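# Close the laptop, keep the desk organiser upright

## Task

Bring the laptop lid fully down so the laptop is closed, and finish with the desk organiser still standing upright rather than knocked over.

## Robot and tools

Robot: two six-joint arms, left_arm and right_arm, each with a two-finger gripper and a wrist camera (cam_left_wrist, cam_right_wrist, both 672x504 fisheye). Despite the names, left_arm sits on the +y side of the table and right_arm on the -y side; these are not image sides.

Frames: the scene frame has its origin at table-top height, midway between the nominal arm bases, +x pointing out over the table, +z up. Calibrated bases: left_arm at (+0.033, +0.310, +0.033) m, right_arm at (-0.004, -0.280, +0.044) m, both almost unrotated. Hand poses, velocities and the wrist camera poses in results are given in that arm's own base frame, not the scene frame. A gripper's fingers point along its +z and spread along its y; end_effector_position is the spot between the pads, roughly 1 cm short of the tips. Printed hand poses may be off by a few centimetres, more when reaching far.

The row: every commanded row holds 14 plain numbers covering both arms even when only one moves. First left_arm: waist, shoulder, elbow, wrist pitch, wrist yaw, wrist roll, then its opening; next the same seven for right_arm. Joint values are absolute target angles in radians, in the same convention as the Joint positions line, not offsets. Stated ranges per arm: waist -2.618 to 3.054, shoulder 0.000 to 3.142, elbow 0.000 to 3.142, wrist pitch -1.571 to 1.571, wrist yaw -1.571 to 1.571, wrist roll -2.094 to 2.094. True ends may differ by up to 0.059 rad; a target beyond that margin (and beyond the current angle) is rejected, and one past the real end gets clipped, sometimes reported as "joint sent to its limit". Opening is an absolute command from -1 (closed) to +1 (fully open). Writing 0 is a real command, so to keep a gripper unchanged repeat its present value; to keep a joint still, resend its "Joint targets" value.

Tools:
- execute_actions(actions, cameras): actions is a list of actions; each action is a table of up to 15 rows, each row run for one 1/30 s step; a short table repeats its final row to fill 15 steps. An empty list just reports state and images. Joint targets can only lead the measured angle by 0.339 rad (waist, shoulder, elbow) or 2.2 rad (wrist joints) per step, and a target putting the gripper over 200 mm from where it is gets scaled back, so big moves need several actions.
- move(target, speed, blend, opening_speed, blocking, cameras): target is one 14-number row or a list of up to 15 rows, all absolute. All joints travel together, so the hand traces a curve, with no collision avoidance. speed is rad/s for the joint with most distance, 0.01 to 12.57, default 0.5; may be one per target. blend (rad) rounds corners in a list. opening_speed (0.2 or more, per second on the -1..+1 scale) ramps the fingers. blocking=false returns early while the move continues; a new move replaces it. The result adds a "move:" line such as done, off_target, moving, held or fault, and possibly limits=held.
- wait(seconds, cameras): 0 to 10 s, arms keep their last command.
- stop(cameras): brakes a running move.
- zoom_image(camera, region): camera is cam_left_wrist or cam_right_wrist; region [x0, y0, x1, y1] in pixels from the top-left, max 504 by 504.
- finished_scene(scene): ends the current scene, giving its number; irreversible.
cameras in any call: omitted/null/["all"] gives all, [] gives none; an unknown name voids the call.

Result lines: Joint positions and Joint velocities list each arm's six joints then finger-pad gap (m; 0.094 fully open). Joint targets shows what the joints are currently driven toward. Tool commands shows each gripper's command. grip_measured is the opening on the command scale (reads a little wide when empty). grip_effort_nm is motor effort, negative closing; it is not pad force. Joint torques follow joint order, include arm weight, are offset and noisy, and joints 1 to 3 wrap at ±28 N m. "joint command not followed" means the clearance check altered some steps. Action results also list joint angles at some steps. A MOTOR HOT line appears at 75 °C; at 90 °C that arm folds up and stops for the scene.

What to avoid: faster motion means harder impacts, and aiming far past a contact pushes harder, so approach the lid gently and press it down at low speed. Do not slam the lid. Keep the grippers off each other; a hard arm-to-arm hit or gripping the other arm's fingers can fail the task. Do not knock the organiser over or push anything off the table. Avoid holding the arm stretched or straining against something, which heats motors. Loose objects may be nudged occasionally by outside pushes, so check the state before finishing; the laptop must stay closed and the organiser upright with the robot let go.

Each tool is called after "Emit:" by a JSON object that holds its "fn" and its "kwargs".

## Session

Emit:
{"fn": "execute_actions", "kwargs": {"actions": []}}

Scene clock: 0.00 s.
left_arm: end_effector_position=(+0.2293, -0.1030, +0.1600) grip_measured=+1.000 grip_effort_nm=n/a end_effector_quat_wxyz=(+0.515, +0.064, +0.848, -0.104) | right_arm: end_effector_position=(+0.2763, +0.0748, +0.0900) grip_measured=+1.000 grip_effort_nm=n/a end_effector_quat_wxyz=(+0.374, +0.042, +0.909, +0.180)
Joint positions: left_arm=[-0.677 0.473 0.37 -0.396 -0.357 -0.312 0.094] | right_arm=[0.136 0.925 0.38 -0.187 -0.201 0.317 0.094]
Joint velocities: within noise
Joint torques (N m): no reading
Heat: left arm: 30 °C; right arm: 28 °C.
Joint targets: left_arm=[-0.677 0.467 0.377 -0.407 -0.362 -0.312] | right_arm=[0.136 0.919 0.388 -0.190 -0.201 0.315]
Tool commands: left_gripper/opening=+1.0 right_gripper/opening=+1.0

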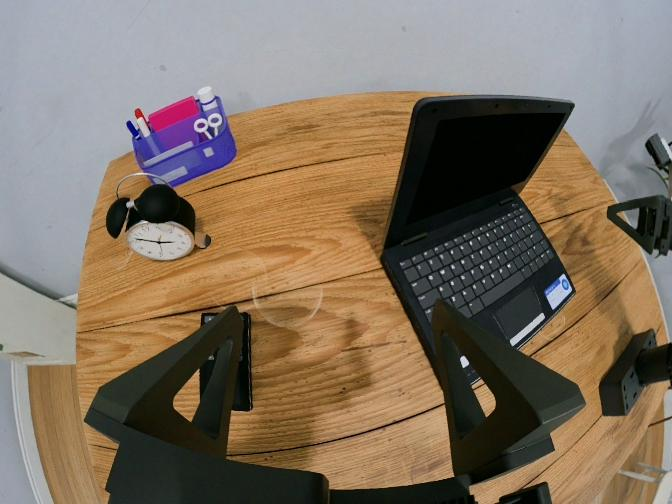

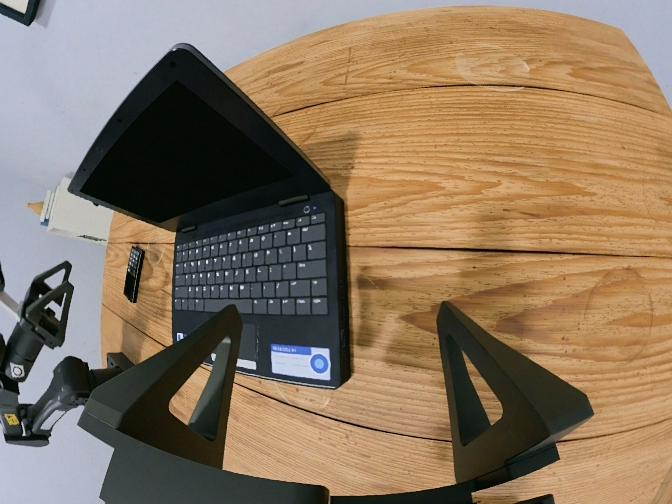

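Emit:
{"fn": "move", "kwargs": {"target": [[-0.677,0.467,0.377,-0.407,-0.362,-0.312,1,0.263,1.219,1.136,-0.567,0,0,-1],[-0.677,0.467,0.377,-0.407,-0.362,-0.312,1,0.407,2.049,2.018,-0.619,0,0,-1]], "speed": 0.8, "blend": 0.1}}

Scene clock: 131.27 s.
left_arm: end_effector_position=(+0.2293, -0.1030, +0.1600) grip_measured=+1.000 grip_effort_nm=-0.012 end_effector_quat_wxyz=(+0.515, +0.064, +0.848, -0.104) | right_arm: end_effector_position=(+0.5348, +0.2310, +0.2539) grip_measured=-0.996 grip_effort_nm=-0.193 end_effector_quat_wxyz=(+0.434, -0.177, +0.878, +0.095)
Joint positions: left_arm=[-0.677 0.473 0.37 -0.396 -0.357 -0.312 0.094] | right_arm=[0.403 2.033 1.99 -0.609 -0.009 0.01 0]
Joint torques (N m): left_arm=[-0.1 0.76 8.49 1.92 -0.17 0.03] | right_arm=[0.29 -12.1 10.74 2.04 0.09 -0.11]
Heat: left arm: 36 °C; right arm: 38 °C.
Joint targets: left_arm=[-0.677 0.467 0.377 -0.407 -0.362 -0.312] | right_arm=[0.407 2.049 2.018 -0.619 0.000 0.000]
move: done
cam_right_wrist: T_world_to_cam=[[0.397387, -0.912514, -0.0969619, 0.0262018], [-0.88537, -0.353483, -0.301942, 0.661378], [0.241252, 0.205835, -0.948383, 0.172934], [0, 0, 0, 1]] pos_world=[0.533432, 0.2221, 0.366245]

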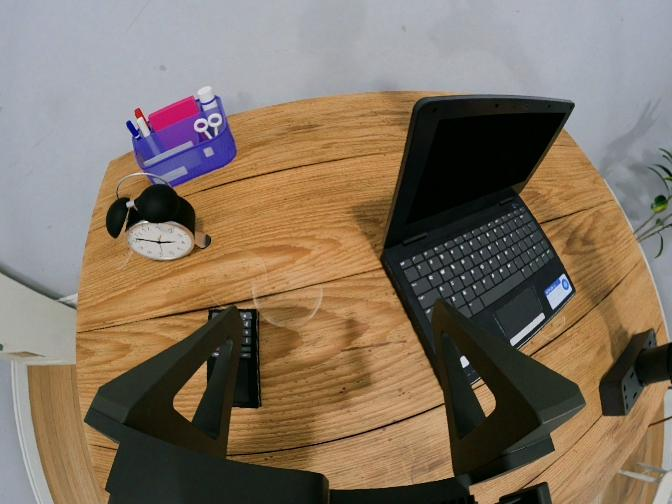

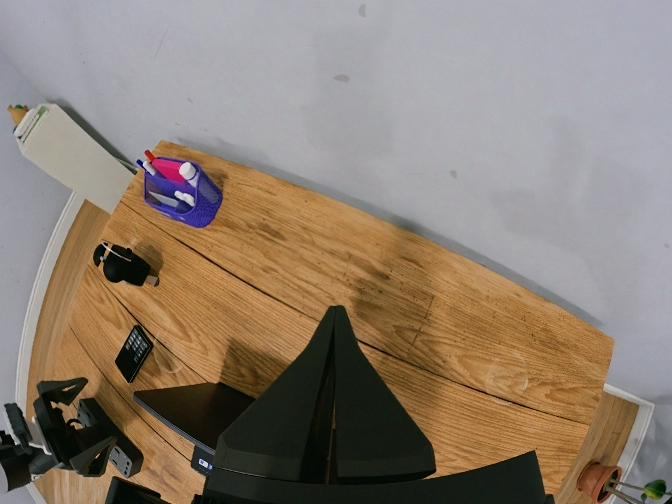

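Emit:
{"fn": "move", "kwargs": {"target": [[-0.677,0.467,0.377,-0.407,-0.362,-0.312,1,0.422,2.245,2.120,-0.9215,0,0,-1],[-0.677,0.467,0.377,-0.407,-0.362,-0.312,1,0.495,2.004,1.703,-0.833,0,0,-1]], "speed": [0.6,0.3]}}

Scene clock: 172.43 s.
left_arm: end_effector_position=(+0.2293, -0.1030, +0.1600) grip_measured=+1.000 grip_effort_nm=-0.012 end_effector_quat_wxyz=(+0.515, +0.064, +0.848, -0.104) | right_arm: end_effector_position=(+0.4465, +0.2294, +0.1135) grip_measured=-0.996 grip_effort_nm=-0.193 end_effector_quat_wxyz=(+0.224, -0.224, +0.947, +0.052)
Joint positions: left_arm=[-0.677 0.473 0.37 -0.396 -0.357 -0.312 0.094] | right_arm=[0.475 2.039 1.726 -0.792 0.007 0.01 0]
Joint torques (N m): left_arm=[-0.1 0.77 8.49 1.91 -0.17 0.03] | right_arm=[1.7 -16.8 5.78 1.13 -0.06 -0.11]
Heat: left arm: 37 °C; right arm: 38 °C.
Joint targets: left_arm=[-0.677 0.467 0.377 -0.407 -0.362 -0.312] | right_arm=[0.495 2.004 1.703 -0.833 0.000 0.000]
move: off_target (right_arm); right_arm: the wrist pitch is farthest, 0.041 rad from its target
cam_right_wrist: T_world_to_cam=[[0.417342, -0.905525, -0.0764916, 0.0334315], [-0.893496, -0.424238, 0.147267, 0.509204], [-0.165805, 0.00688413, -0.986135, 0.293121], [0, 0, 0, 1]] pos_world=[0.48962, 0.244279, 0.216624]

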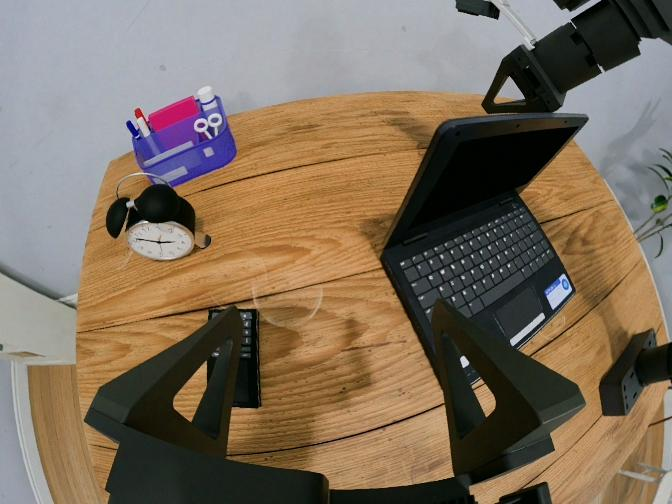

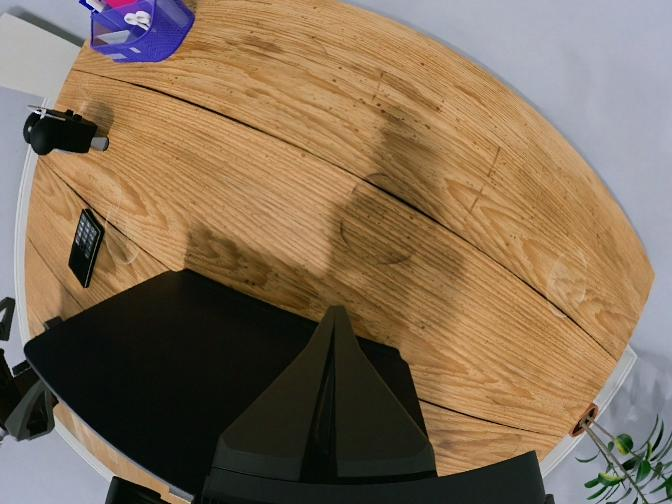

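Emit:
{"fn": "move", "kwargs": {"target": [[-0.677,0.467,0.377,-0.407,-0.362,-0.312,1,0.564,1.807,1.438,-0.765,0,0,-1]], "speed": 0.3}}

Emit:
{"fn": "move", "kwargs": {"target": [[-0.677,0.467,0.377,-0.407,-0.362,-0.312,1,0.650,1.627,1.2305,-0.7376,0,0,-1]], "speed": 0.3}}

Scene clock: 181.07 s.
left_arm: end_effector_position=(+0.2293, -0.1030, +0.1600) grip_measured=+1.000 grip_effort_nm=-0.002 end_effector_quat_wxyz=(+0.515, +0.064, +0.848, -0.104) | right_arm: end_effector_position=(+0.3829, +0.2326, +0.1116) grip_measured=-0.996 grip_effort_nm=-0.193 end_effector_quat_wxyz=(+0.215, -0.258, +0.940, +0.055)
Joint positions: left_arm=[-0.677 0.473 0.37 -0.396 -0.357 -0.312 0.094] | right_arm=[0.549 1.844 1.456 -0.736 0.012 0.01 0]
Joint torques (N m): left_arm=[-0.1 0.79 8.49 1.91 -0.17 0.03] | right_arm=[1.31 -14.86 6.04 1.2 -0.12 -0.12]
Heat: left arm: 37 °C; right arm: 37 °C.
Joint targets: left_arm=[-0.677 0.467 0.377 -0.407 -0.362 -0.312] | right_arm=[0.564 1.807 1.438 -0.765 0.000 0.000]
move: off_target (right_arm); right_arm: the shoulder is farthest, 0.037 rad from its target
cam_right_wrist: T_world_to_cam=[[0.479675, -0.874608, -0.0705225, 0.0309232], [-0.859139, -0.48448, 0.164799, 0.452801], [-0.178301, -0.0184612, -0.983803, 0.291109], [0, 0, 0, 1]] pos_world=[0.426091, 0.251793, 0.213954]

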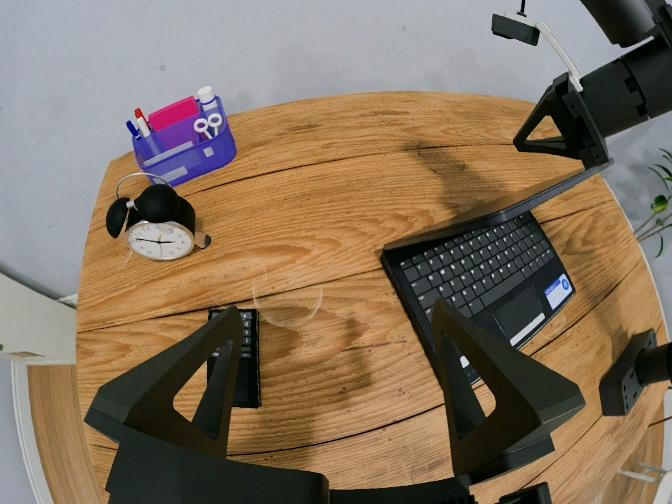

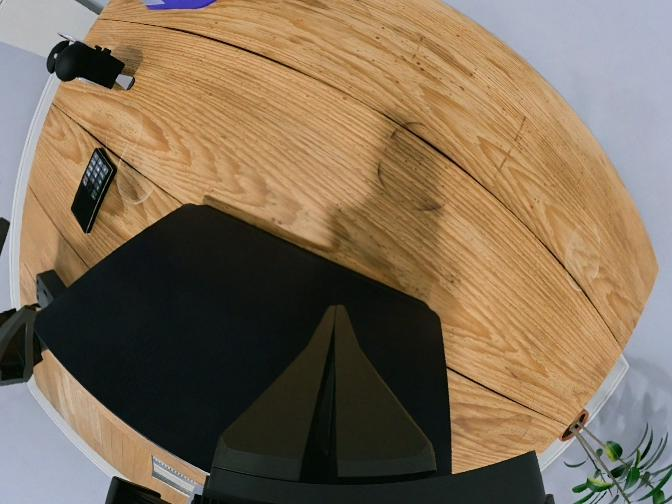

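Scene clock: 182.10 s.
left_arm: end_effector_position=(+0.2293, -0.1030, +0.1600) grip_measured=+1.000 grip_effort_nm=-0.012 end_effector_quat_wxyz=(+0.515, +0.064, +0.848, -0.104) | right_arm: end_effector_position=(+0.3236, +0.2383, +0.1192) grip_measured=-0.996 grip_effort_nm=-0.188 end_effector_quat_wxyz=(+0.220, -0.300, +0.926, +0.068)
Joint positions: left_arm=[-0.677 0.473 0.37 -0.396 -0.357 -0.312 0.094] | right_arm=[0.637 1.653 1.252 -0.705 0.012 0.009 0]
Joint torques (N m): left_arm=[-0.09 0.76 8.46 1.91 -0.17 0.03] | right_arm=[1.05 -11.63 5.85 1.22 -0.12 -0.12]
Heat: left arm: 37 °C; right arm: 37 °C.
Joint targets: left_arm=[-0.677 0.467 0.377 -0.407 -0.362 -0.312] | right_arm=[0.650 1.627 1.231 -0.737 0.000 0.000]
move: done
cam_right_wrist: T_world_to_cam=[[0.557473, -0.827133, -0.0712327, 0.0284723], [-0.81436, -0.561502, 0.146746, 0.409358], [-0.161376, -0.0237978, -0.986606, 0.284275], [0, 0, 0, 1]] pos_world=[0.363367, 0.260171, 0.222424]

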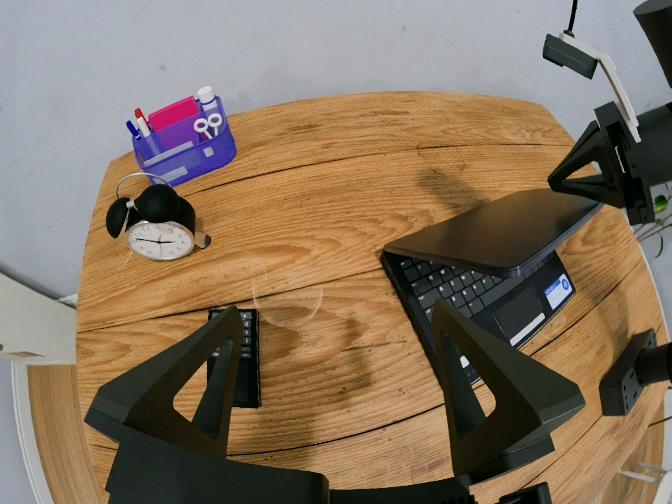

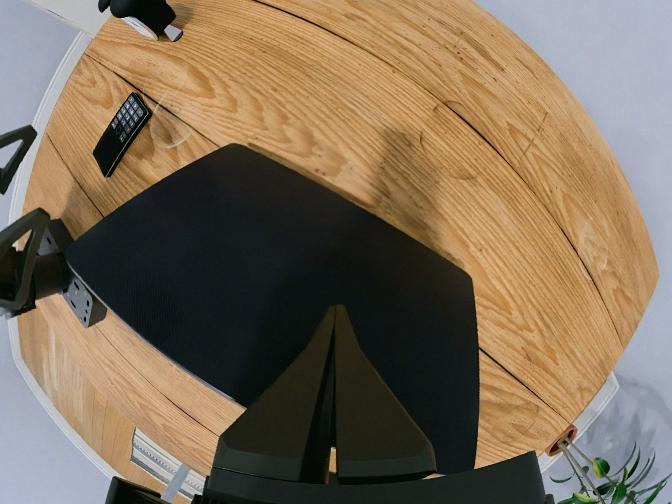

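Emit:
{"fn": "move", "kwargs": {"target": [[-0.677,0.467,0.377,-0.407,-0.362,-0.312,1,0.740,1.5106,0.9916,-0.615,0,0,-1],[-0.677,0.467,0.377,-0.407,-0.362,-0.312,1,0.825,1.4624,0.7789,-0.4505,0,0,-1]], "speed": 0.3, "blend": 0.05}}

Emit:
{"fn": "move", "kwargs": {"target": [[-0.677,0.467,0.377,-0.407,-0.362,-0.312,1,0.848,1.5323,0.657,-0.2587,0,0,-1]], "speed": 0.2}}

Scene clock: 192.77 s.
left_arm: end_effector_position=(+0.2293, -0.1030, +0.1600) grip_measured=+1.000 grip_effort_nm=-0.007 end_effector_quat_wxyz=(+0.515, +0.064, +0.848, -0.104) | right_arm: end_effector_position=(+0.2314, +0.2403, +0.0500) grip_measured=-0.996 grip_effort_nm=-0.183 end_effector_quat_wxyz=(+0.211, -0.379, +0.897, +0.080)
Joint positions: left_arm=[-0.677 0.473 0.37 -0.396 -0.357 -0.312 0.094] | right_arm=[0.814 1.482 0.798 -0.431 0.023 0.009 0]
Joint torques (N m): left_arm=[-0.1 0.79 8.47 1.9 -0.18 0.03] | right_arm=[0.99 -8.64 5.53 1.32 -0.22 -0.12]
Heat: left arm: 37 °C; right arm: 37 °C.
Joint targets: left_arm=[-0.677 0.467 0.377 -0.407 -0.362 -0.312] | right_arm=[0.825 1.463 0.779 -0.451 0.000 0.000]
move: done
cam_right_wrist: T_world_to_cam=[[0.69035, -0.720908, -0.0609076, 0.0199303], [-0.706758, -0.689997, 0.1562, 0.351089], [-0.154632, -0.0647855, -0.985846, 0.209432], [0, 0, 0, 1]] pos_world=[0.266761, 0.270186, 0.152841]

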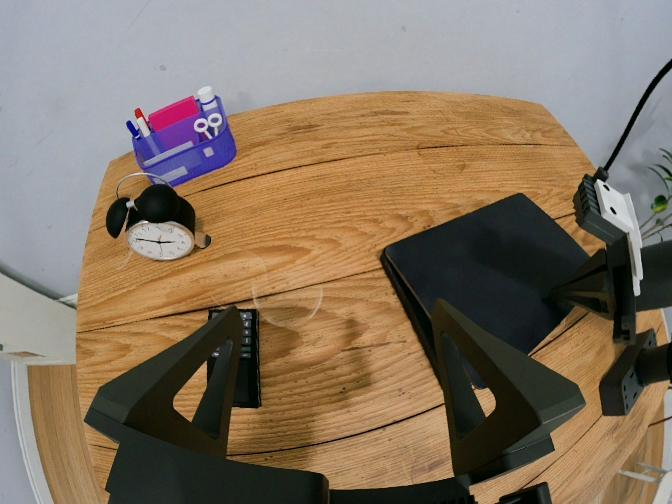

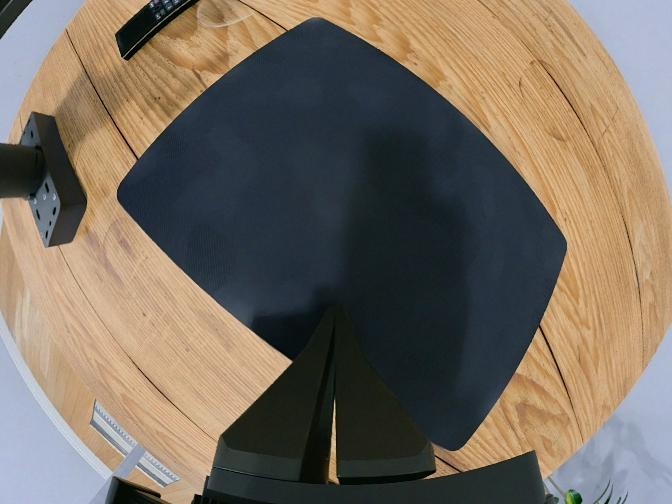

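Scene clock: 194.10 s.
left_arm: end_effector_position=(+0.2293, -0.1030, +0.1600) grip_measured=+1.000 grip_effort_nm=-0.012 end_effector_quat_wxyz=(+0.515, +0.064, +0.848, -0.104) | right_arm: end_effector_position=(+0.2219, +0.2411, +0.0196) grip_measured=-0.996 grip_effort_nm=-0.188 end_effector_quat_wxyz=(+0.221, -0.388, +0.891, +0.088)
Joint positions: left_arm=[-0.677 0.473 0.37 -0.396 -0.357 -0.312 0.094] | right_arm=[0.835 1.513 0.674 -0.253 0.022 0.009 0]
Joint torques (N m): left_arm=[-0.1 0.77 8.46 1.91 -0.17 0.03] | right_arm=[1.02 -4.79 5.22 1.48 -0.19 -0.11]
Heat: left arm: 37 °C; right arm: 37 °C.
Joint targets: left_arm=[-0.677 0.467 0.377 -0.407 -0.362 -0.312] | right_arm=[0.848 1.532 0.657 -0.259 0.000 0.000]
move: done
cam_right_wrist: T_world_to_cam=[[0.707326, -0.70404, -0.0633914, 0.0173207], [-0.693303, -0.708434, 0.132111, 0.351629], [-0.13792, -0.0494962, -0.989206, 0.170701], [0, 0, 0, 1]] pos_world=[0.255077, 0.269749, 0.123502]

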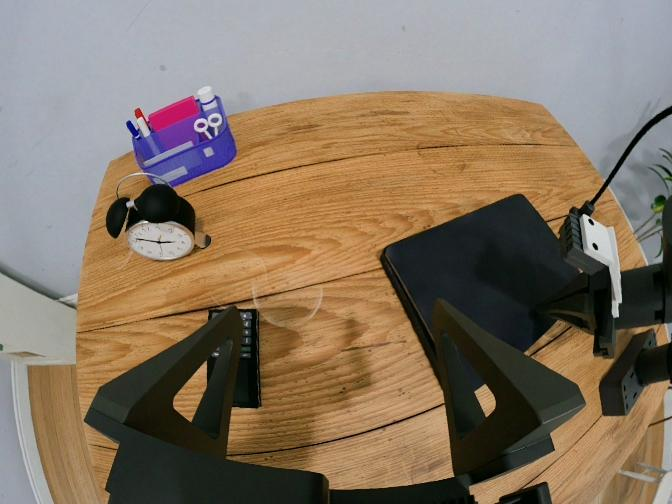

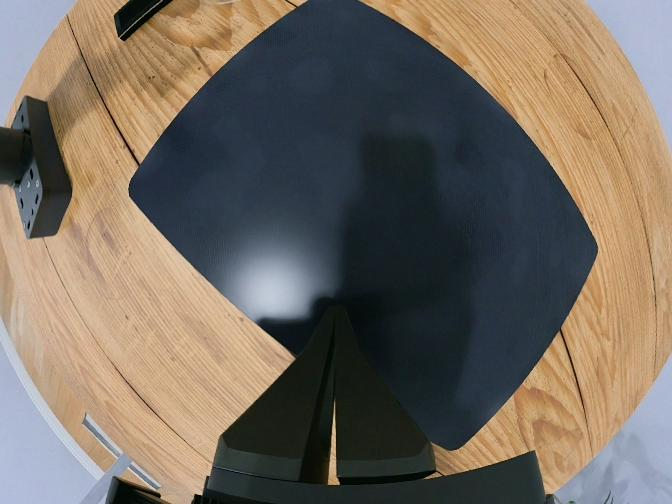

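Emit:
{"fn": "move", "kwargs": {"target": [[-0.677,0.467,0.377,-0.407,-0.362,-0.312,1,0.848,1.6123,0.608,-0.13,0,0,-1]], "speed": 0.2}}

Scene clock: 203.20 s.
left_arm: end_effector_position=(+0.2293, -0.1030, +0.1600) grip_measured=+1.000 grip_effort_nm=-0.017 end_effector_quat_wxyz=(+0.515, +0.064, +0.848, -0.104) | right_arm: end_effector_position=(+0.2261, +0.2483, +0.0034) grip_measured=-0.996 grip_effort_nm=-0.188 end_effector_quat_wxyz=(+0.234, -0.387, +0.886, +0.099)
Joint positions: left_arm=[-0.677 0.473 0.37 -0.396 -0.357 -0.312 0.094] | right_arm=[0.835 1.575 0.634 -0.116 0.012 0.009 0]
Joint torques (N m): left_arm=[-0.09 0.77 8.47 1.92 -0.18 0.03] | right_arm=[1.05 -3.54 4.22 1.48 -0.11 -0.12]
Heat: left arm: 37 °C; right arm: 37 °C.
Joint targets: left_arm=[-0.677 0.467 0.377 -0.407 -0.362 -0.312] | right_arm=[0.848 1.612 0.608 -0.130 0.000 0.000]
move: off_target (right_arm); right_arm: the shoulder is farthest, 0.037 rad from its target
cam_right_wrist: T_world_to_cam=[[0.711734, -0.698584, -0.0735845, 0.0161731], [-0.691849, -0.715267, 0.098684, 0.363269], [-0.121572, -0.0193274, -0.992394, 0.144403], [0, 0, 0, 1]] pos_world=[0.257372, 0.273924, 0.108646]

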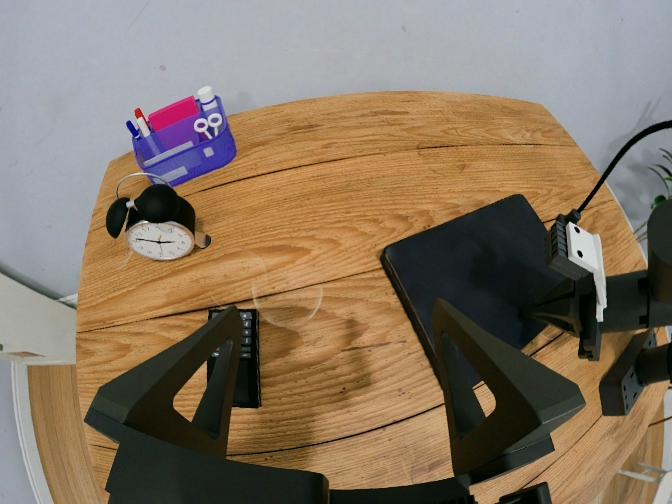

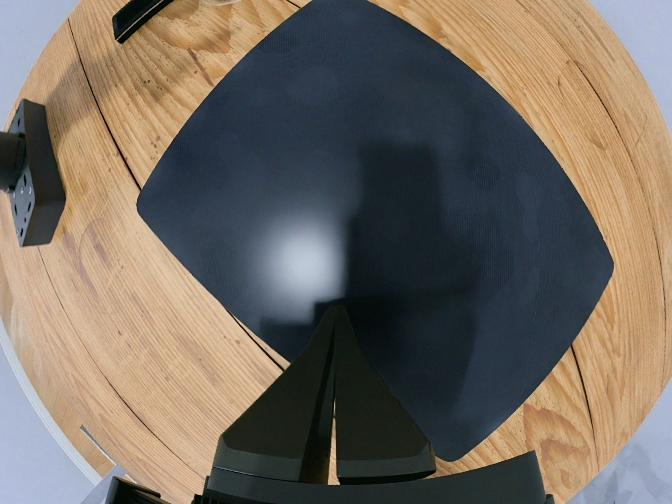

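Emit:
{"fn": "zoom_image", "kwargs": {"camera": "cam_left_wrist", "region": [370, 180, 610, 400]}}

Emit:
{"fn": "move", "kwargs": {"target": [[-0.677,0.467,0.377,-0.407,-0.362,-0.312,1,0.848,1.667,0.582,-0.049,0,0,-1]], "speed": 0.15}}

Emit:
{"fn": "zoom_image", "kwargs": {"camera": "cam_left_wrist", "region": [370, 180, 610, 400]}}

Scaled by 2.100 (camera's finer frame: 960x720).

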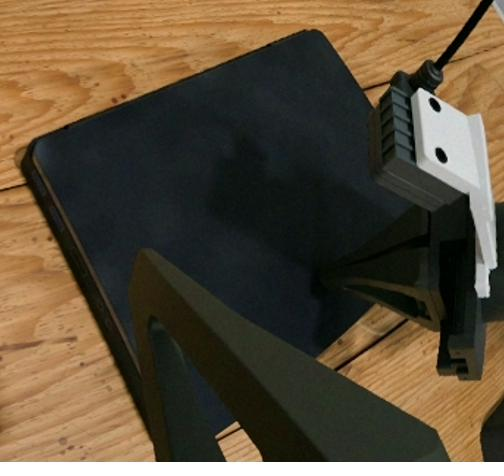

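Scene clock: 210.37 s.
left_arm: end_effector_position=(+0.2293, -0.1030, +0.1600) grip_measured=+1.000 grip_effort_nm=-0.007 end_effector_quat_wxyz=(+0.515, +0.064, +0.848, -0.104) | right_arm: end_effector_position=(+0.2363, +0.2616, +0.0026) grip_measured=-0.996 grip_effort_nm=-0.188 end_effector_quat_wxyz=(+0.266, -0.384, +0.877, +0.115)
Joint positions: left_arm=[-0.677 0.473 0.37 -0.396 -0.357 -0.312 0.094] | right_arm=[0.839 1.613 0.618 0.012 0.01 0.009 0]
Joint torques (N m): left_arm=[-0.1 0.76 8.49 1.92 -0.17 0.03] | right_arm=[0.79 -2.22 3.26 1.12 -0.1 -0.1]
Heat: left arm: 37 °C; right arm: 37 °C.
Joint targets: left_arm=[-0.677 0.467 0.377 -0.407 -0.362 -0.312] | right_arm=[0.848 1.667 0.582 -0.049 0.000 0.000]
move: off_target (right_arm); right_arm: the wrist pitch is farthest, 0.061 rad from its target
cam_right_wrist: T_world_to_cam=[[0.718072, -0.691623, -0.0776493, 0.0148106], [-0.6921, -0.72137, 0.0249564, 0.381797], [-0.0732743, 0.0358206, -0.996668, 0.119299], [0, 0, 0, 1]] pos_world=[0.262349, 0.281387, 0.110523]

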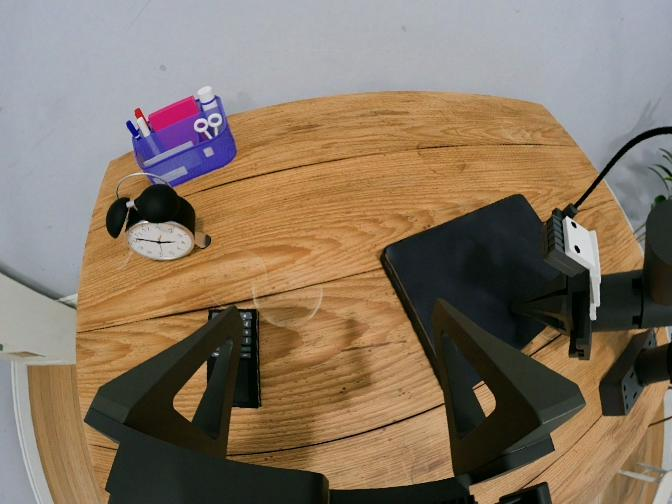

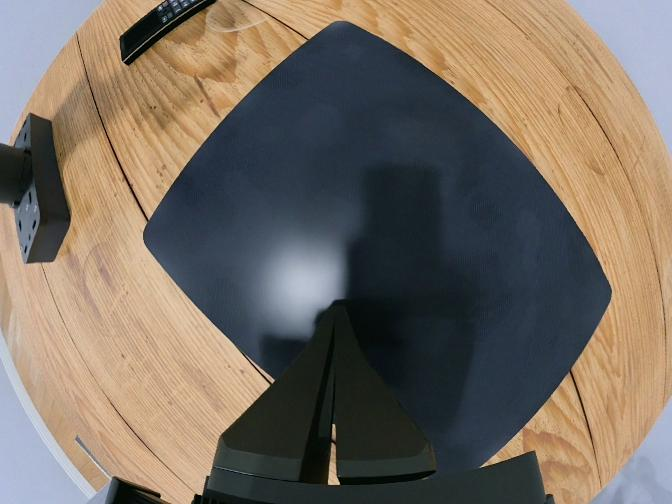

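Scaled by 2.100 (camera's finer frame: 960x720).

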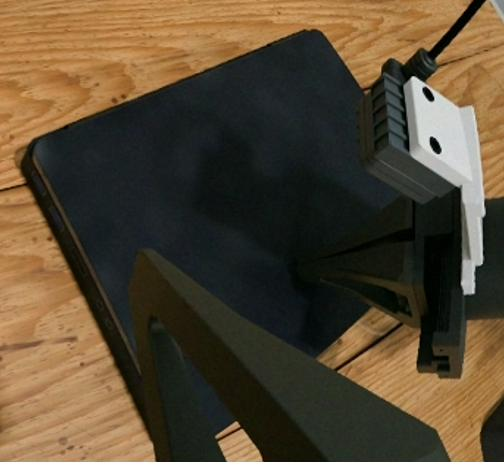

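Emit:
{"fn": "move", "kwargs": {"target": [[-0.677,0.467,0.377,-0.407,-0.362,-0.312,1,0.839,1.532,0.70,-0.05,0,0,-1],[-0.677,0.467,0.377,-0.407,-0.362,-0.312,1,0.6,1.219,1.136,-0.567,0,0,-1]], "speed": 0.5}}

Emit:
{"fn": "zoom_image", "kwargs": {"camera": "cam_right_wrist", "region": [90, 100, 590, 500]}}

Scene clock: 218.20 s.
left_arm: end_effector_position=(+0.2293, -0.1030, +0.1600) grip_measured=+1.000 grip_effort_nm=-0.017 end_effector_quat_wxyz=(+0.515, +0.064, +0.848, -0.104) | right_arm: end_effector_position=(+0.3101, +0.2149, +0.2468) grip_measured=-0.996 grip_effort_nm=-0.188 end_effector_quat_wxyz=(+0.418, -0.263, +0.859, +0.130)
Joint positions: left_arm=[-0.677 0.473 0.37 -0.396 -0.357 -0.312 0.094] | right_arm=[0.606 1.229 1.118 -0.553 0.006 0.009 0]
Joint torques (N m): left_arm=[-0.12 0.77 8.49 1.91 -0.17 0.04] | right_arm=[-0.54 -5.96 9.81 2.06 -0.05 -0.11]
Heat: left arm: 37 °C; right arm: 37 °C.
Joint targets: left_arm=[-0.677 0.467 0.377 -0.407 -0.362 -0.312] | right_arm=[0.600 1.219 1.136 -0.567 0.000 0.000]
move: done
cam_right_wrist: T_world_to_cam=[[0.563667, -0.821396, -0.0871067, 0.0265208], [-0.803123, -0.520351, -0.290221, 0.462081], [0.19306, 0.233545, -0.952987, 0.233846], [0, 0, 0, 1]] pos_world=[0.311013, 0.207615, 0.359269]

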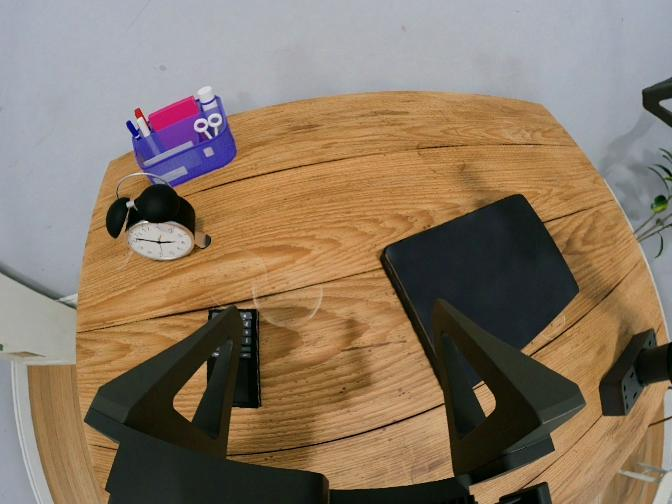

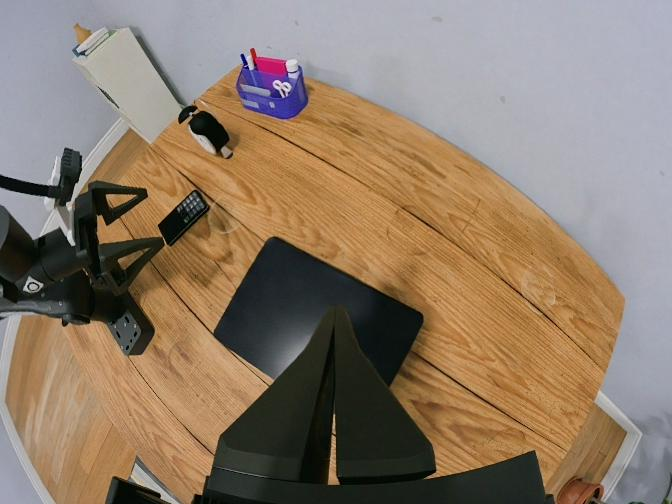

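Scaled by 1.008 (camera's finer frame: 960x720).

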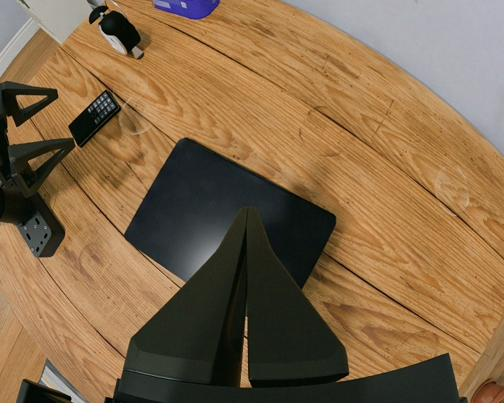

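Closed.

Emit:
{"fn": "finished_scene", "kwargs": {"scene": 1}}

The scene is finished: the task was done.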